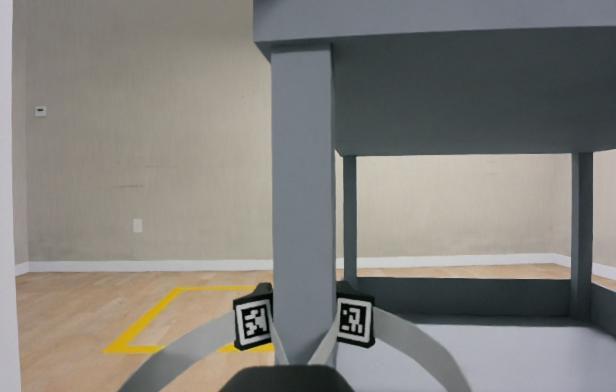

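Request:
move:
  blocking: false
  r1: {"joints":{"gripper_m":0.12}}

Request:
wait:
  seconds: 3

Request:
move:
  blocking: false
  r1: {"base":{"translate_m":-0.18},"joints":{"arm_m":0.02}}

Request:
wait:
  seconds: 3

Request:
move:
  blocking: false
  r1: {"base":{"strafe_m":-0.19},"joints":{"lift_m":0.665}}

Request:
wait:
  seconds: 3

Request:
wait:
  seconds: 0.5
  cameras: ["r1_head_camera","r1_wrist_camera"]

Scene clock: 988.80 s.
move: r1 moving
r1.base_odometry: x=-2.574 y=+0.043 heading=+0.775
r1.turned_by_wheels: +0.000
r1.turned_by_imu: +0.000
r1.base_tilt: forward=-1.5 right=+1.3
r1.lidar_m: 0.53 0.96 1.27 2.18 2.27 3.09 - 3.68 1.12 0.53 0.57 0.54
r1.base_status: not commanded
r1.joint_positions: lift_m=+0.480 arm_m=+0.210 wrist_yaw_rad=-0.003 wrist_pitch_rad=+0.003 wrist_roll_rad=+0.000 gripper_m=+0.005
r1.joint_status: gripper_m moving
r1.measured_speeds: translate_m=+0.000 strafe_m=+0.000 rotate_rad=+0.001 lift_m=+0.000 arm_m=+0.000 wrist_yaw_rad=+0.000 wrist_pitch_rad=+0.000 wrist_roll_rad=+0.000
r1.motor_effort: lift_m=+13(13) arm_m=-4(4) wheel_0=-8(10) wheel_1=-4(5) wheel_2=-2(2)
r1.servo_current: wrist_yaw_rad=52(59) wrist_pitch_rad=46(46) wrist_roll_rad=52(72) gripper_m=72(72)
r1.contact_limits: translate_m 0.8
r1.hand_pose: x=+0.6691 y=-0.0882 z=+0.6578 quat_wxyz=(+1.000, +0.000, +0.002, -0.001) (m; r1's base frame)
r1.wrist_depth_mm: - - - 155 158 147 - / - - - 162 229 233 234 / - - - 162 517 535 554 / - - - 162 - - - / - - - 163 - - - / - - 1921 164 181 - - / 1618 1576 1366 157 144 - -
r2: as last shown
r2.base_tilt: forward=-0.7 right=+0.0
r2.lidar_m: 0.69 0.74 3.45 3.84 4.45 3.20 1.62 1.32 1.29 1.44 1.40 1.39
r2.motor_effort: lift_m=+21(21) arm_m=-5(5) wheel_0=+26(27) wheel_1=+6(6) wheel_2=+18(18)
r2.servo_current: wrist_yaw_rad=98(111) wrist_pitch_rad=39(46) wrist_roll_rad=39(52) gripper_m=85(91)
r2.wrist_depth_mm: - - 250 236 232 224 217 / - - 251 237 233 224 217 / - - 252 239 234 226 220 / - - 254 175 236 228 221 / - - 255 174 236 229 223 / - - 184 168 236 229 224 / - - 259 - 130 229 225
pictures: none

Scene clock: 990.47 s.
earlier move: r1 done
r1.base_odometry: x=-2.574 y=+0.043 heading=+0.775
r1.turned_by_wheels: +0.000
r1.turned_by_imu: +0.000
r1.base_tilt: forward=-1.6 right=+1.3
r1.lidar_m: 0.53 0.96 1.28 2.17 2.27 3.10 - 3.67 1.09 0.54 0.58 0.52
r1.base_status: not commanded
r1.joint_positions: lift_m=+0.480 arm_m=+0.210 wrist_yaw_rad=-0.003 wrist_pitch_rad=+0.003 wrist_roll_rad=+0.000 gripper_m=+0.120
r1.joint_status: all done
r1.measured_speeds: all 0
r1.motor_effort: lift_m=+13(13) arm_m=-4(4) wheel_0=-5(10) wheel_1=-3(5) wheel_2=-2(2)
r1.servo_current: wrist_yaw_rad=59(72) wrist_pitch_rad=39(52) wrist_roll_rad=39(72) gripper_m=39(104)
r1.contact_limits: translate_m 0.8
r1.hand_pose: x=+0.6691 y=-0.0882 z=+0.6578 quat_wxyz=(+1.000, +0.000, +0.002, -0.001) (m; r1's base frame)
r1.wrist_depth_mm: - - - 156 158 148 - / - - - 162 229 234 236 / - - - 162 517 535 559 / - - - 161 - - - / - - - 163 - - - / - - - 164 190 - - / 1576 1499 1464 148 - - -
r2.base_odometry: x=-2.810 y=+0.428 heading=-2.604
r2.turned_by_wheels: +0.000
r2.turned_by_imu: +0.000
r2.base_tilt: forward=-0.7 right=+0.0
r2.lidar_m: 0.71 0.74 3.44 3.83 4.41 3.16 1.65 1.33 1.29 1.44 1.39 1.37
r2.base_status: not commanded
r2.joint_positions: lift_m=+0.910 arm_m=+0.331 wrist_yaw_rad=+0.877 wrist_pitch_rad=+0.001 wrist_roll_rad=+0.000 gripper_m=-0.019
r2.joint_status: not commanded
r2.measured_speeds: all 0
r2.on_its_own: wrist_yaw_rad is at rest, and its servo_current (111 mA) is outside its rest range (0 to 104 mA)
r2.motor_effort: lift_m=+21(21) arm_m=-5(5) wheel_0=+27(27) wheel_1=+6(7) wheel_2=+17(18)
r2.servo_current: wrist_yaw_rad=111(111) wrist_pitch_rad=39(46) wrist_roll_rad=39(52) gripper_m=91(98)
r2.hand_pose: x=+0.7535 y=+0.1659 z=+1.0876 quat_wxyz=(+0.905, +0.000, +0.000, +0.425) (m; r2's base frame)
r2.wrist_depth_mm: - - 249 236 232 223 217 / - - 252 238 233 224 219 / - - 253 238 234 227 221 / - - 253 175 236 228 222 / - - 256 174 238 228 223 / - - 184 168 236 229 224 / - - 260 - 130 229 224
wait: 1.67 of 3 s (r1 has come to rest)
pictures: none

Scene clock: 990.97 s.
move: r1 moving
r1.base_odometry: x=-2.596 y=+0.021 heading=+0.775
r1.turned_by_wheels: +0.000
r1.turned_by_imu: +0.000
r1.base_tilt: forward=-1.6 right=+1.2
r1.lidar_m: 0.55 0.99 1.33 2.17 2.25 3.09 - 3.64 1.11 0.54 0.59 0.55
r1.base_status: translate_m moving
r1.joint_positions: lift_m=+0.480 arm_m=+0.159 wrist_yaw_rad=-0.002 wrist_pitch_rad=+0.003 wrist_roll_rad=+0.000 gripper_m=+0.120
r1.joint_status: arm_m moving
r1.measured_speeds: translate_m=-0.123 strafe_m=-0.001 rotate_rad=-0.002 lift_m=+0.000 arm_m=-0.195 wrist_yaw_rad=+0.000 wrist_pitch_rad=+0.000 wrist_roll_rad=+0.000
r1.motor_effort: lift_m=+13(13) arm_m=-2(7) wheel_0=-6(8) wheel_1=-7(8) wheel_2=+8(9)
r1.servo_current: wrist_yaw_rad=46(65) wrist_pitch_rad=46(46) wrist_roll_rad=46(52) gripper_m=39(46)
r1.hand_pose: x=+0.6183 y=-0.0881 z=+0.6578 quat_wxyz=(+1.000, +0.000, +0.002, -0.001) (m; r1's base frame)
r1.wrist_depth_mm: 603 - - 225 220 210 - / 591 - - 235 229 234 235 / 597 - - 239 508 530 554 / 621 - - 238 - - - / 615 - - 238 - - - / 591 - - 1921 191 - - / 603 1499 1537 144 - - -
r2.base_odometry: x=-2.810 y=+0.428 heading=-2.604
r2.turned_by_wheels: +0.000
r2.turned_by_imu: +0.000
r2.base_tilt: forward=-0.7 right=+0.0
r2.lidar_m: 0.71 0.75 3.44 3.82 4.44 3.22 1.62 1.30 1.32 1.46 1.40 1.37
r2.base_status: not commanded
r2.joint_positions: lift_m=+0.910 arm_m=+0.331 wrist_yaw_rad=+0.877 wrist_pitch_rad=+0.001 wrist_roll_rad=+0.000 gripper_m=-0.019
r2.joint_status: not commanded
r2.measured_speeds: all 0
r2.motor_effort: lift_m=+21(21) arm_m=-5(5) wheel_0=+26(27) wheel_1=+6(6) wheel_2=+18(18)
r2.servo_current: wrist_yaw_rad=98(111) wrist_pitch_rad=33(46) wrist_roll_rad=33(59) gripper_m=91(98)
r2.hand_pose: x=+0.7535 y=+0.1659 z=+1.0876 quat_wxyz=(+0.905, +0.000, +0.000, +0.425) (m; r2's base frame)
r2.wrist_depth_mm: - - 250 236 232 224 217 / - - 252 237 232 224 219 / - - 252 240 234 226 220 / - - 255 175 236 228 222 / - - 256 174 236 229 223 / - - 184 168 236 229 224 / - - 260 - 130 229 224
pictures: none

Scene clock: 992.47 s.
earlier move: r1 done
r1.base_odometry: x=-2.702 y=-0.083 heading=+0.775
r1.turned_by_wheels: +0.000
r1.turned_by_imu: +0.000
r1.base_tilt: forward=-1.6 right=+1.3
r1.lidar_m: 0.70 1.11 1.55 2.17 2.26 3.09 - 3.68 1.08 0.56 0.55 0.70
r1.base_status: done
r1.joint_positions: lift_m=+0.480 arm_m=+0.020 wrist_yaw_rad=-0.002 wrist_pitch_rad=+0.003 wrist_roll_rad=+0.000 gripper_m=+0.120
r1.joint_status: all done
r1.measured_speeds: all 0
r1.motor_effort: lift_m=+13(13) arm_m=-4(7) wheel_0=-2(9) wheel_1=-2(8) wheel_2=+0(10)
r1.servo_current: wrist_yaw_rad=52(65) wrist_pitch_rad=46(46) wrist_roll_rad=39(65) gripper_m=52(52)
r1.hand_pose: x=+0.4792 y=-0.0881 z=+0.6578 quat_wxyz=(+1.000, +0.000, +0.002, -0.001) (m; r1's base frame)
r1.wrist_depth_mm: - - - - 723 683 - / - - - - - - - / - - - 539 508 517 525 / - - - - - - - / - - - - - - - / - 213 - - 190 - - / - 1430 1661 143 - - -
r2.base_odometry: x=-2.810 y=+0.428 heading=-2.604
r2.turned_by_wheels: +0.000
r2.turned_by_imu: +0.000
r2.base_tilt: forward=-0.7 right=+0.0
r2.lidar_m: 0.70 0.74 1.18 3.83 4.43 3.23 1.63 1.31 1.30 1.44 1.39 1.37
r2.base_status: not commanded
r2.joint_positions: lift_m=+0.910 arm_m=+0.331 wrist_yaw_rad=+0.877 wrist_pitch_rad=+0.001 wrist_roll_rad=+0.000 gripper_m=-0.019
r2.joint_status: not commanded
r2.measured_speeds: all 0
r2.motor_effort: lift_m=+21(21) arm_m=-4(5) wheel_0=+26(27) wheel_1=+6(7) wheel_2=+17(18)
r2.servo_current: wrist_yaw_rad=98(111) wrist_pitch_rad=39(52) wrist_roll_rad=46(65) gripper_m=91(98)
r2.hand_pose: x=+0.7535 y=+0.1659 z=+1.0876 quat_wxyz=(+0.905, +0.000, +0.000, +0.425) (m; r2's base frame)
r2.wrist_depth_mm: - - 249 236 231 224 217 / - - 251 236 233 224 219 / - - 253 238 234 225 220 / - - 255 175 235 227 221 / - - 256 174 237 228 223 / - - 183 168 235 229 224 / - - 259 - 130 229 225
wait: 1.50 of 3 s (r1 has come to rest)
pictures: none

Scene clock: 992.97 s.
move: r1 moving
r1.base_odometry: x=-2.677 y=-0.109 heading=+0.775
r1.turned_by_wheels: +0.000
r1.turned_by_imu: +0.000
r1.base_tilt: forward=-1.6 right=+1.3
r1.lidar_m: 0.69 1.15 1.51 2.19 2.31 3.14 - 3.61 1.03 0.52 0.54 0.70
r1.base_status: strafe_m moving
r1.joint_positions: lift_m=+0.518 arm_m=+0.020 wrist_yaw_rad=-0.002 wrist_pitch_rad=+0.003 wrist_roll_rad=+0.000 gripper_m=+0.120
r1.joint_status: lift_m moving
r1.measured_speeds: translate_m=+0.000 strafe_m=-0.141 rotate_rad=+0.000 lift_m=+0.146 arm_m=+0.000 wrist_yaw_rad=+0.000 wrist_pitch_rad=+0.000 wrist_roll_rad=+0.000
r1.motor_effort: lift_m=+24(27) arm_m=-4(4) wheel_0=+10(10) wheel_1=-9(10) wheel_2=+1(1)
r1.servo_current: wrist_yaw_rad=59(65) wrist_pitch_rad=46(46) wrist_roll_rad=33(65) gripper_m=39(46)
r1.hand_pose: x=+0.4792 y=-0.0881 z=+0.6948 quat_wxyz=(+1.000, +0.000, +0.002, -0.001) (m; r1's base frame)
r1.wrist_depth_mm: - - - - 723 676 - / - - - - 715 676 - / - - - 512 496 488 469 / - - - - - - - / - - - - - - - / - 214 - 539 189 - - / - 866 1661 139 - - -
r2: as last shown
r2.lidar_m: 0.68 0.75 1.14 3.80 4.45 3.23 1.63 1.32 1.28 1.47 1.41 1.38
r2.motor_effort: lift_m=+21(21) arm_m=-4(5) wheel_0=+27(27) wheel_1=+6(6) wheel_2=+17(18)
r2.servo_current: wrist_yaw_rad=85(111) wrist_pitch_rad=39(39) wrist_roll_rad=52(65) gripper_m=98(98)
r2.wrist_depth_mm: - - 249 236 231 224 217 / - - 251 237 233 224 219 / - - 252 239 233 225 220 / - - 255 176 235 228 221 / - - 255 174 236 228 223 / - - 185 169 234 229 224 / - - 258 - 130 229 224
pictures: none

Scene clock: 994.37 s.
earlier move: r1 done
r1.base_odometry: x=-2.569 y=-0.219 heading=+0.775
r1.turned_by_wheels: +0.000
r1.turned_by_imu: -0.001
r1.base_tilt: forward=-1.6 right=+1.3
r1.lidar_m: 0.65 1.20 1.54 2.37 2.45 3.37 - 3.40 0.87 0.38 0.36 0.55
r1.base_status: done
r1.joint_positions: lift_m=+0.665 arm_m=+0.020 wrist_yaw_rad=-0.002 wrist_pitch_rad=+0.003 wrist_roll_rad=+0.000 gripper_m=+0.120
r1.joint_status: all done
r1.measured_speeds: all 0
r1.motor_effort: lift_m=+24(28) arm_m=-4(4) wheel_0=+1(11) wheel_1=+1(10) wheel_2=+0(2)
r1.servo_current: wrist_yaw_rad=52(65) wrist_pitch_rad=46(52) wrist_roll_rad=52(72) gripper_m=46(46)
r1.hand_pose: x=+0.4792 y=-0.0881 z=+0.8418 quat_wxyz=(+1.000, +0.000, +0.002, -0.001) (m; r1's base frame)
r1.wrist_depth_mm: - - - - - - 466 / - - - - - - 473 / - - - 723 676 - 480 / - - - 715 691 - 480 / - - - - - - 480 / - - 508 - 211 202 480 / 946 1863 1863 139 - 462 484
r2.base_odometry: x=-2.810 y=+0.428 heading=-2.604
r2.turned_by_wheels: +0.000
r2.turned_by_imu: +0.000
r2.base_tilt: forward=-0.7 right=+0.1
r2.lidar_m: 0.69 0.74 1.02 3.77 4.46 3.22 1.63 1.31 1.29 1.45 1.39 1.37
r2.base_status: not commanded
r2.joint_positions: lift_m=+0.910 arm_m=+0.331 wrist_yaw_rad=+0.877 wrist_pitch_rad=+0.001 wrist_roll_rad=+0.000 gripper_m=-0.019
r2.joint_status: not commanded
r2.measured_speeds: all 0
r2.motor_effort: lift_m=+21(21) arm_m=-5(5) wheel_0=+27(27) wheel_1=+6(7) wheel_2=+17(18)
r2.servo_current: wrist_yaw_rad=98(117) wrist_pitch_rad=46(52) wrist_roll_rad=52(65) gripper_m=85(98)
r2.hand_pose: x=+0.7535 y=+0.1659 z=+1.0876 quat_wxyz=(+0.905, +0.000, +0.000, +0.425) (m; r2's base frame)
r2.wrist_depth_mm: - - 249 236 231 224 217 / - - 251 237 233 224 218 / - - 254 237 234 226 220 / - - 253 175 236 227 221 / - - 255 174 236 229 223 / - 564 182 168 235 229 224 / - - 260 - 130 229 225
wait: 1.40 of 3 s (r1 has come to rest)
pictures: none

Scene clock: 994.87 s.
r1.base_odometry: x=-2.569 y=-0.219 heading=+0.775
r1.turned_by_wheels: +0.000
r1.turned_by_imu: +0.000
r1.base_tilt: forward=-1.6 right=+1.3
r1.lidar_m: 0.67 1.20 1.56 2.35 2.48 3.34 - 3.41 0.90 0.38 0.36 0.54
r1.base_status: done
r1.joint_positions: lift_m=+0.665 arm_m=+0.020 wrist_yaw_rad=-0.002 wrist_pitch_rad=+0.003 wrist_roll_rad=+0.000 gripper_m=+0.120
r1.joint_status: all done
r1.measured_speeds: all 0
r1.motor_effort: lift_m=+24(28) arm_m=-4(4) wheel_0=+0(11) wheel_1=+1(10) wheel_2=+0(2)
r1.servo_current: wrist_yaw_rad=33(65) wrist_pitch_rad=46(52) wrist_roll_rad=46(72) gripper_m=46(46)
r1.hand_pose: x=+0.4792 y=-0.0881 z=+0.8418 quat_wxyz=(+1.000, +0.000, +0.002, -0.001) (m; r1's base frame)
r1.wrist_depth_mm: - - - - - - 466 / - - - - - - 469 / - - - 715 683 - 480 / - - - 723 683 - 484 / - - - - - - 484 / - - 508 - 213 202 484 / 946 1863 1863 139 - 466 484
r2.base_odometry: x=-2.810 y=+0.428 heading=-2.604
r2.turned_by_wheels: +0.000
r2.turned_by_imu: +0.000
r2.base_tilt: forward=-0.6 right=+0.0
r2.lidar_m: 0.71 0.75 1.04 3.82 4.46 3.19 1.63 1.30 1.30 1.47 1.40 1.36
r2.base_status: not commanded
r2.joint_positions: lift_m=+0.910 arm_m=+0.331 wrist_yaw_rad=+0.877 wrist_pitch_rad=+0.001 wrist_roll_rad=+0.000 gripper_m=-0.019
r2.joint_status: not commanded
r2.measured_speeds: all 0
r2.motor_effort: lift_m=+21(21) arm_m=-5(5) wheel_0=+26(27) wheel_1=+6(7) wheel_2=+17(18)
r2.servo_current: wrist_yaw_rad=85(117) wrist_pitch_rad=33(52) wrist_roll_rad=52(65) gripper_m=85(98)
r2.hand_pose: x=+0.7535 y=+0.1659 z=+1.0876 quat_wxyz=(+0.905, +0.000, +0.000, +0.425) (m; r2's base frame)
r2.wrist_depth_mm: - - 248 236 232 224 217 / - - 250 236 232 224 219 / - - 252 237 234 226 220 / - - 254 175 235 228 221 / - - 254 174 236 229 223 / - 564 183 168 235 229 224 / - - 259 - 130 229 224
wait: 0.50 s; at rest by 0.27 s
pictures: r1_head_camera, r1_wrist_camera
Images, in order (width x height): r1_head_camera 420x560, r1_wrist_camera 616x392.

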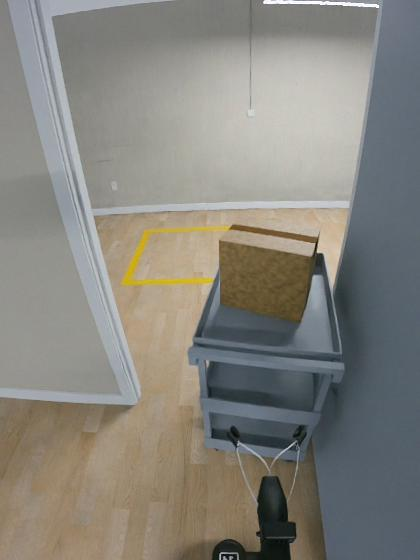

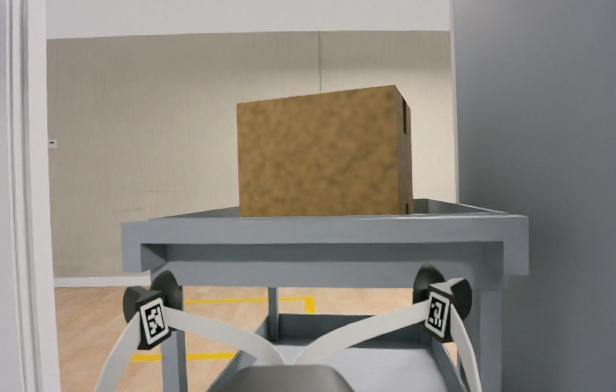

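Request:
move:
  blocking: false
  r1: {"base":{"strafe_m":-0.05},"pace":"slow"}

Request:
wait:
  seconds: 2

Request:
move:
  blocking: false
  r1: {"base":{"rotate_rad":0.05}}

Request:
wait:
  seconds: 2

Request:
move:
  blocking: false
  r1: {"base":{"translate_m":0.5},"pace":"slow","contact_limits":{"translate_m":0.8}}

Request:
wait:
  seconds: 8
  cameras: ["r1_head_camera","r1_wrist_camera"]

Scene clock: 1006.20 s.
move: r1 moving
r1.base_odometry: x=-2.559 y=-0.229 heading=+0.775
r1.turned_by_wheels: +0.000
r1.turned_by_imu: +0.000
r1.base_tilt: forward=-1.6 right=+1.3
r1.lidar_m: 0.66 1.19 1.54 2.36 2.47 3.40 - 3.39 0.86 0.37 0.36 0.54
r1.base_status: strafe_m moving
r1.joint_positions: lift_m=+0.665 arm_m=+0.020 wrist_yaw_rad=-0.002 wrist_pitch_rad=+0.003 wrist_roll_rad=+0.000 gripper_m=+0.120
r1.joint_status: not commanded
r1.measured_speeds: translate_m=+0.000 strafe_m=-0.057 rotate_rad=-0.001 lift_m=+0.000 arm_m=+0.000 wrist_yaw_rad=+0.000 wrist_pitch_rad=+0.000 wrist_roll_rad=+0.000
r1.motor_effort: lift_m=+24(24) arm_m=-4(4) wheel_0=+4(8) wheel_1=-6(7) wheel_2=-1(1)
r1.servo_current: wrist_yaw_rad=46(52) wrist_pitch_rad=33(46) wrist_roll_rad=26(59) gripper_m=46(52)
r1.hand_pose: x=+0.4792 y=-0.0881 z=+0.8418 quat_wxyz=(+1.000, +0.000, +0.002, -0.001) (m; r1's base frame)
r1.wrist_depth_mm: - - - - - - 449 / - - - - - - 452 / - - - 715 723 - 455 / - - - 715 683 - 455 / - - - - - - 466 / - - 508 - 213 215 462 / 904 1863 1863 139 - 466 466
r2: as last shown
r2.base_tilt: forward=-0.7 right=+0.0
r2.lidar_m: 0.69 0.72 1.01 3.81 4.47 3.20 1.62 1.32 1.30 1.46 1.39 1.37
r2.motor_effort: lift_m=+21(21) arm_m=-4(5) wheel_0=+27(27) wheel_1=+6(6) wheel_2=+17(18)
r2.servo_current: wrist_yaw_rad=98(111) wrist_pitch_rad=39(39) wrist_roll_rad=46(59) gripper_m=91(98)
r2.wrist_depth_mm: - 554 248 235 232 223 217 / - 554 250 237 233 224 219 / - 569 253 237 235 226 221 / - - 254 176 235 229 221 / - - 255 174 237 227 224 / - 559 183 168 235 229 224 / - - 259 - 130 229 225
pictures: none

Scene clock: 1007.30 s.
earlier move: r1 done
r1.base_odometry: x=-2.535 y=-0.254 heading=+0.775
r1.turned_by_wheels: +0.000
r1.turned_by_imu: +0.000
r1.base_tilt: forward=-1.6 right=+1.3
r1.lidar_m: 0.65 1.22 1.54 2.40 2.52 3.44 - 3.32 0.83 0.33 0.32 0.47
r1.base_status: done
r1.joint_positions: lift_m=+0.665 arm_m=+0.020 wrist_yaw_rad=-0.002 wrist_pitch_rad=+0.003 wrist_roll_rad=+0.000 gripper_m=+0.120
r1.joint_status: not commanded
r1.measured_speeds: all 0
r1.motor_effort: lift_m=+24(24) arm_m=-4(4) wheel_0=+3(8) wheel_1=-3(8) wheel_2=+0(2)
r1.servo_current: wrist_yaw_rad=59(72) wrist_pitch_rad=46(46) wrist_roll_rad=52(65) gripper_m=39(52)
r1.hand_pose: x=+0.4792 y=-0.0881 z=+0.8418 quat_wxyz=(+1.000, +0.000, +0.002, -0.001) (m; r1's base frame)
r1.wrist_depth_mm: - - - - - 496 407 / - - - - - 500 413 / - - 759 691 - 508 394 / - - 759 707 788 512 402 / - 508 - - - 512 402 / - 508 500 - 211 484 399 / - 186 1756 139 - 459 424
r2.base_odometry: x=-2.810 y=+0.428 heading=-2.604
r2.turned_by_wheels: +0.000
r2.turned_by_imu: +0.000
r2.base_tilt: forward=-0.7 right=+0.0
r2.lidar_m: 0.71 0.73 0.97 3.81 4.45 3.21 1.63 1.31 1.29 1.45 1.40 1.38
r2.base_status: not commanded
r2.joint_positions: lift_m=+0.910 arm_m=+0.331 wrist_yaw_rad=+0.877 wrist_pitch_rad=+0.001 wrist_roll_rad=+0.000 gripper_m=-0.019
r2.joint_status: not commanded
r2.measured_speeds: all 0
r2.motor_effort: lift_m=+21(21) arm_m=-5(5) wheel_0=+27(27) wheel_1=+6(6) wheel_2=+17(18)
r2.servo_current: wrist_yaw_rad=104(111) wrist_pitch_rad=39(46) wrist_roll_rad=39(59) gripper_m=91(98)
r2.hand_pose: x=+0.7535 y=+0.1659 z=+1.0876 quat_wxyz=(+0.905, +0.000, +0.000, +0.425) (m; r2's base frame)
r2.wrist_depth_mm: - 512 250 236 231 223 218 / - 512 252 236 233 224 218 / - 517 253 237 235 226 220 / - 535 254 175 235 228 221 / - 525 255 174 237 228 223 / - 500 182 168 235 229 224 / - 521 259 - 130 229 225
wait: 1.10 of 2 s (r1 has come to rest)
pictures: none

Scene clock: 1007.80 s.
move: r1 moving
r1.base_odometry: x=-2.535 y=-0.254 heading=+0.825
r1.turned_by_wheels: +0.050
r1.turned_by_imu: +0.050
r1.base_tilt: forward=-1.6 right=+1.3
r1.lidar_m: 0.65 1.23 1.66 2.40 2.56 3.63 - 3.20 0.83 0.31 0.31 0.51
r1.base_status: rotate_rad moving
r1.joint_positions: lift_m=+0.665 arm_m=+0.020 wrist_yaw_rad=-0.002 wrist_pitch_rad=+0.003 wrist_roll_rad=+0.000 gripper_m=+0.120
r1.joint_status: not commanded
r1.measured_speeds: all 0
r1.motor_effort: lift_m=+24(24) arm_m=-4(4) wheel_0=+0(5) wheel_1=-1(6) wheel_2=-2(4)
r1.servo_current: wrist_yaw_rad=52(59) wrist_pitch_rad=46(46) wrist_roll_rad=33(59) gripper_m=39(46)
r1.hand_pose: x=+0.4792 y=-0.0880 z=+0.8418 quat_wxyz=(+1.000, +0.000, +0.002, -0.001) (m; r1's base frame)
r1.wrist_depth_mm: 891 - - - - - 473 / 904 - - - - - 480 / 904 - - 723 661 - 484 / 917 - - 732 668 - 484 / 891 - - - - - 459 / 904 - 512 - 210 433 488 / 931 1863 1863 139 - - 492
r2: as last shown
r2.lidar_m: 0.71 0.74 0.99 3.81 4.48 3.20 1.64 1.30 1.31 1.46 1.38 1.37
r2.motor_effort: lift_m=+21(21) arm_m=-5(5) wheel_0=+26(27) wheel_1=+6(7) wheel_2=+17(18)
r2.servo_current: wrist_yaw_rad=91(111) wrist_pitch_rad=39(46) wrist_roll_rad=46(59) gripper_m=91(98)
r2.wrist_depth_mm: - 504 250 235 232 223 217 / - 517 251 236 234 224 218 / - 517 252 238 234 226 220 / - 521 253 175 235 228 221 / - 521 255 174 236 228 223 / - 500 183 168 235 229 224 / - 525 259 - 130 229 225
pictures: none

Scene clock: 1007.90 s.
earlier move: r1 done
r1.base_odometry: x=-2.535 y=-0.254 heading=+0.825
r1.turned_by_wheels: +0.000
r1.turned_by_imu: +0.000
r1.base_tilt: forward=-1.6 right=+1.2
r1.lidar_m: 0.66 1.23 1.64 2.41 2.55 3.59 - 3.21 0.83 0.31 0.34 0.52
r1.base_status: done
r1.joint_positions: lift_m=+0.665 arm_m=+0.020 wrist_yaw_rad=-0.002 wrist_pitch_rad=+0.003 wrist_roll_rad=+0.000 gripper_m=+0.120
r1.joint_status: not commanded
r1.measured_speeds: all 0
r1.motor_effort: lift_m=+24(24) arm_m=-4(4) wheel_0=-2(5) wheel_1=-1(6) wheel_2=-2(4)
r1.servo_current: wrist_yaw_rad=52(59) wrist_pitch_rad=39(46) wrist_roll_rad=59(59) gripper_m=39(46)
r1.hand_pose: x=+0.4792 y=-0.0880 z=+0.8418 quat_wxyz=(+1.000, +0.000, +0.002, -0.001) (m; r1's base frame)
r1.wrist_depth_mm: 917 - - - - - 477 / 904 - - - - - 480 / 917 - - 723 661 - 484 / 917 - - 723 661 - 492 / 904 - - - - - 466 / 904 - 508 - 211 427 492 / 917 1863 1808 139 - - 496
r2.base_odometry: x=-2.810 y=+0.428 heading=-2.604
r2.turned_by_wheels: +0.000
r2.turned_by_imu: +0.000
r2.base_tilt: forward=-0.7 right=+0.0
r2.lidar_m: 0.72 0.72 0.98 3.77 4.45 3.21 1.62 1.32 1.28 1.44 1.39 1.37
r2.base_status: not commanded
r2.joint_positions: lift_m=+0.910 arm_m=+0.331 wrist_yaw_rad=+0.877 wrist_pitch_rad=+0.001 wrist_roll_rad=+0.000 gripper_m=-0.019
r2.joint_status: not commanded
r2.measured_speeds: all 0
r2.motor_effort: lift_m=+21(21) arm_m=-4(5) wheel_0=+27(27) wheel_1=+6(7) wheel_2=+17(18)
r2.servo_current: wrist_yaw_rad=104(111) wrist_pitch_rad=46(46) wrist_roll_rad=46(59) gripper_m=91(98)
r2.hand_pose: x=+0.7535 y=+0.1659 z=+1.0876 quat_wxyz=(+0.905, +0.000, +0.000, +0.425) (m; r2's base frame)
r2.wrist_depth_mm: - 504 251 235 231 223 217 / - 508 251 236 233 224 219 / - 517 251 237 234 226 220 / - 525 253 175 236 228 222 / - 521 255 174 236 228 222 / - 496 183 168 235 229 224 / - 521 258 - 130 229 225
wait: 0.10 of 2 s (r1 has come to rest)
pictures: none

Scene clock: 1008.40 s.
move: r1 moving
r1.base_odometry: x=-2.526 y=-0.245 heading=+0.825
r1.turned_by_wheels: +0.000
r1.turned_by_imu: +0.000
r1.base_tilt: forward=-1.6 right=+1.3
r1.lidar_m: 0.64 1.20 1.61 2.40 2.56 3.61 - 3.13 0.84 0.31 0.33 0.53
r1.base_status: translate_m moving
r1.joint_positions: lift_m=+0.665 arm_m=+0.020 wrist_yaw_rad=-0.002 wrist_pitch_rad=+0.003 wrist_roll_rad=+0.000 gripper_m=+0.120
r1.joint_status: not commanded
r1.measured_speeds: translate_m=+0.048 strafe_m=+0.000 rotate_rad=-0.002 lift_m=+0.000 arm_m=+0.000 wrist_yaw_rad=+0.000 wrist_pitch_rad=+0.000 wrist_roll_rad=+0.000
r1.motor_effort: lift_m=+24(24) arm_m=-4(4) wheel_0=+2(7) wheel_1=+5(5) wheel_2=-5(8)
r1.servo_current: wrist_yaw_rad=52(72) wrist_pitch_rad=39(52) wrist_roll_rad=33(52) gripper_m=39(52)
r1.contact_limits: translate_m 0.8
r1.hand_pose: x=+0.4792 y=-0.0880 z=+0.8418 quat_wxyz=(+1.000, +0.000, +0.002, -0.001) (m; r1's base frame)
r1.wrist_depth_mm: 904 - - - - - 477 / 904 - - - - - 488 / 891 - - 715 654 - 492 / 891 - - 715 654 - 496 / 891 - - - - - 466 / 878 - 504 - 213 418 466 / - 1808 1921 139 - - 496
r2: as last shown
r2.lidar_m: 0.71 0.73 3.44 3.81 4.45 3.19 1.64 1.31 1.30 1.44 1.41 1.38
r2.motor_effort: lift_m=+21(21) arm_m=-5(5) wheel_0=+27(27) wheel_1=+6(6) wheel_2=+17(18)
r2.servo_current: wrist_yaw_rad=104(104) wrist_pitch_rad=39(46) wrist_roll_rad=59(65) gripper_m=91(98)
r2.wrist_depth_mm: - 512 247 235 231 223 217 / - 508 250 236 233 224 219 / - 508 252 238 234 226 221 / - 517 255 175 235 227 221 / - 525 255 174 237 228 223 / - 504 183 168 236 229 224 / - 521 259 - 130 229 225
pictures: none

Scene clock: 1014.17 s.
earlier move: r1 done
r1.base_odometry: x=-2.195 y=+0.113 heading=+0.825
r1.turned_by_wheels: +0.000
r1.turned_by_imu: -0.001
r1.base_tilt: forward=-1.6 right=+1.3
r1.lidar_m: 0.49 0.79 0.87 2.39 2.52 3.56 - 0.48 0.35 0.34 0.38 0.55
r1.base_status: done
r1.joint_positions: lift_m=+0.665 arm_m=+0.020 wrist_yaw_rad=-0.007 wrist_pitch_rad=+0.003 wrist_roll_rad=+0.000 gripper_m=+0.120
r1.joint_status: not commanded
r1.measured_speeds: all 0
r1.motor_effort: lift_m=+24(24) arm_m=+4(5) wheel_0=+3(9) wheel_1=+3(6) wheel_2=-5(14)
r1.servo_current: wrist_yaw_rad=65(91) wrist_pitch_rad=39(52) wrist_roll_rad=39(72) gripper_m=39(52)
r1.contact_limits: translate_m 0.8
r1.hand_pose: x=+0.4785 y=-0.0896 z=+0.8418 quat_wxyz=(+1.000, +0.000, +0.002, -0.004) (m; r1's base frame)
r1.wrist_depth_mm: - - - - - - - / - - 539 549 - - - / - - 539 554 - - - / - - 544 559 564 - - / - - - - - - - / - 223 191 325 192 379 - / 1921 223 - 145 1863 1863 1756
r2.base_odometry: x=-2.810 y=+0.428 heading=-2.604
r2.turned_by_wheels: +0.000
r2.turned_by_imu: +0.001
r2.base_tilt: forward=-0.7 right=+0.0
r2.lidar_m: 0.70 0.75 3.43 3.83 4.44 3.19 1.63 1.33 1.27 1.46 1.39 1.37
r2.base_status: not commanded
r2.joint_positions: lift_m=+0.910 arm_m=+0.331 wrist_yaw_rad=+0.877 wrist_pitch_rad=+0.001 wrist_roll_rad=+0.000 gripper_m=-0.019
r2.joint_status: not commanded
r2.measured_speeds: all 0
r2.motor_effort: lift_m=+21(21) arm_m=-5(5) wheel_0=+27(27) wheel_1=+6(7) wheel_2=+17(18)
r2.servo_current: wrist_yaw_rad=104(117) wrist_pitch_rad=39(52) wrist_roll_rad=46(65) gripper_m=98(98)
r2.hand_pose: x=+0.7535 y=+0.1659 z=+1.0876 quat_wxyz=(+0.905, +0.000, +0.000, +0.425) (m; r2's base frame)
r2.wrist_depth_mm: - - 250 235 232 223 217 / - - 250 236 232 224 219 / - - 252 237 234 225 220 / - - 254 175 235 228 221 / - - 255 174 236 228 223 / - - 185 168 235 230 224 / - - 259 - 130 229 225
wait: 5.77 of 8 s (r1 has come to rest)
pictures: r1_head_camera, r1_wrist_camera
Images, in order (width x height): r1_head_camera 420x560, r1_wrist_camera 616x392.

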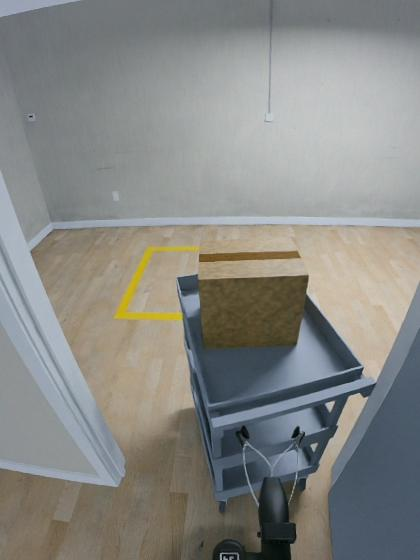

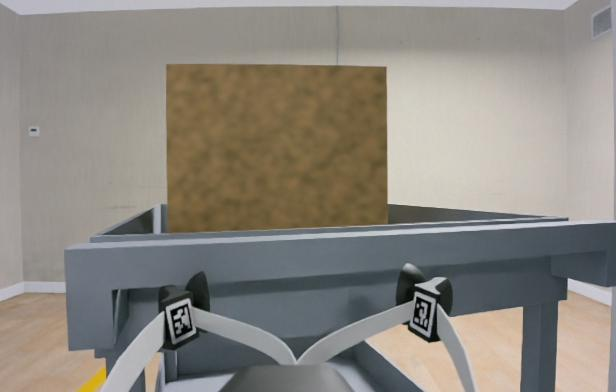

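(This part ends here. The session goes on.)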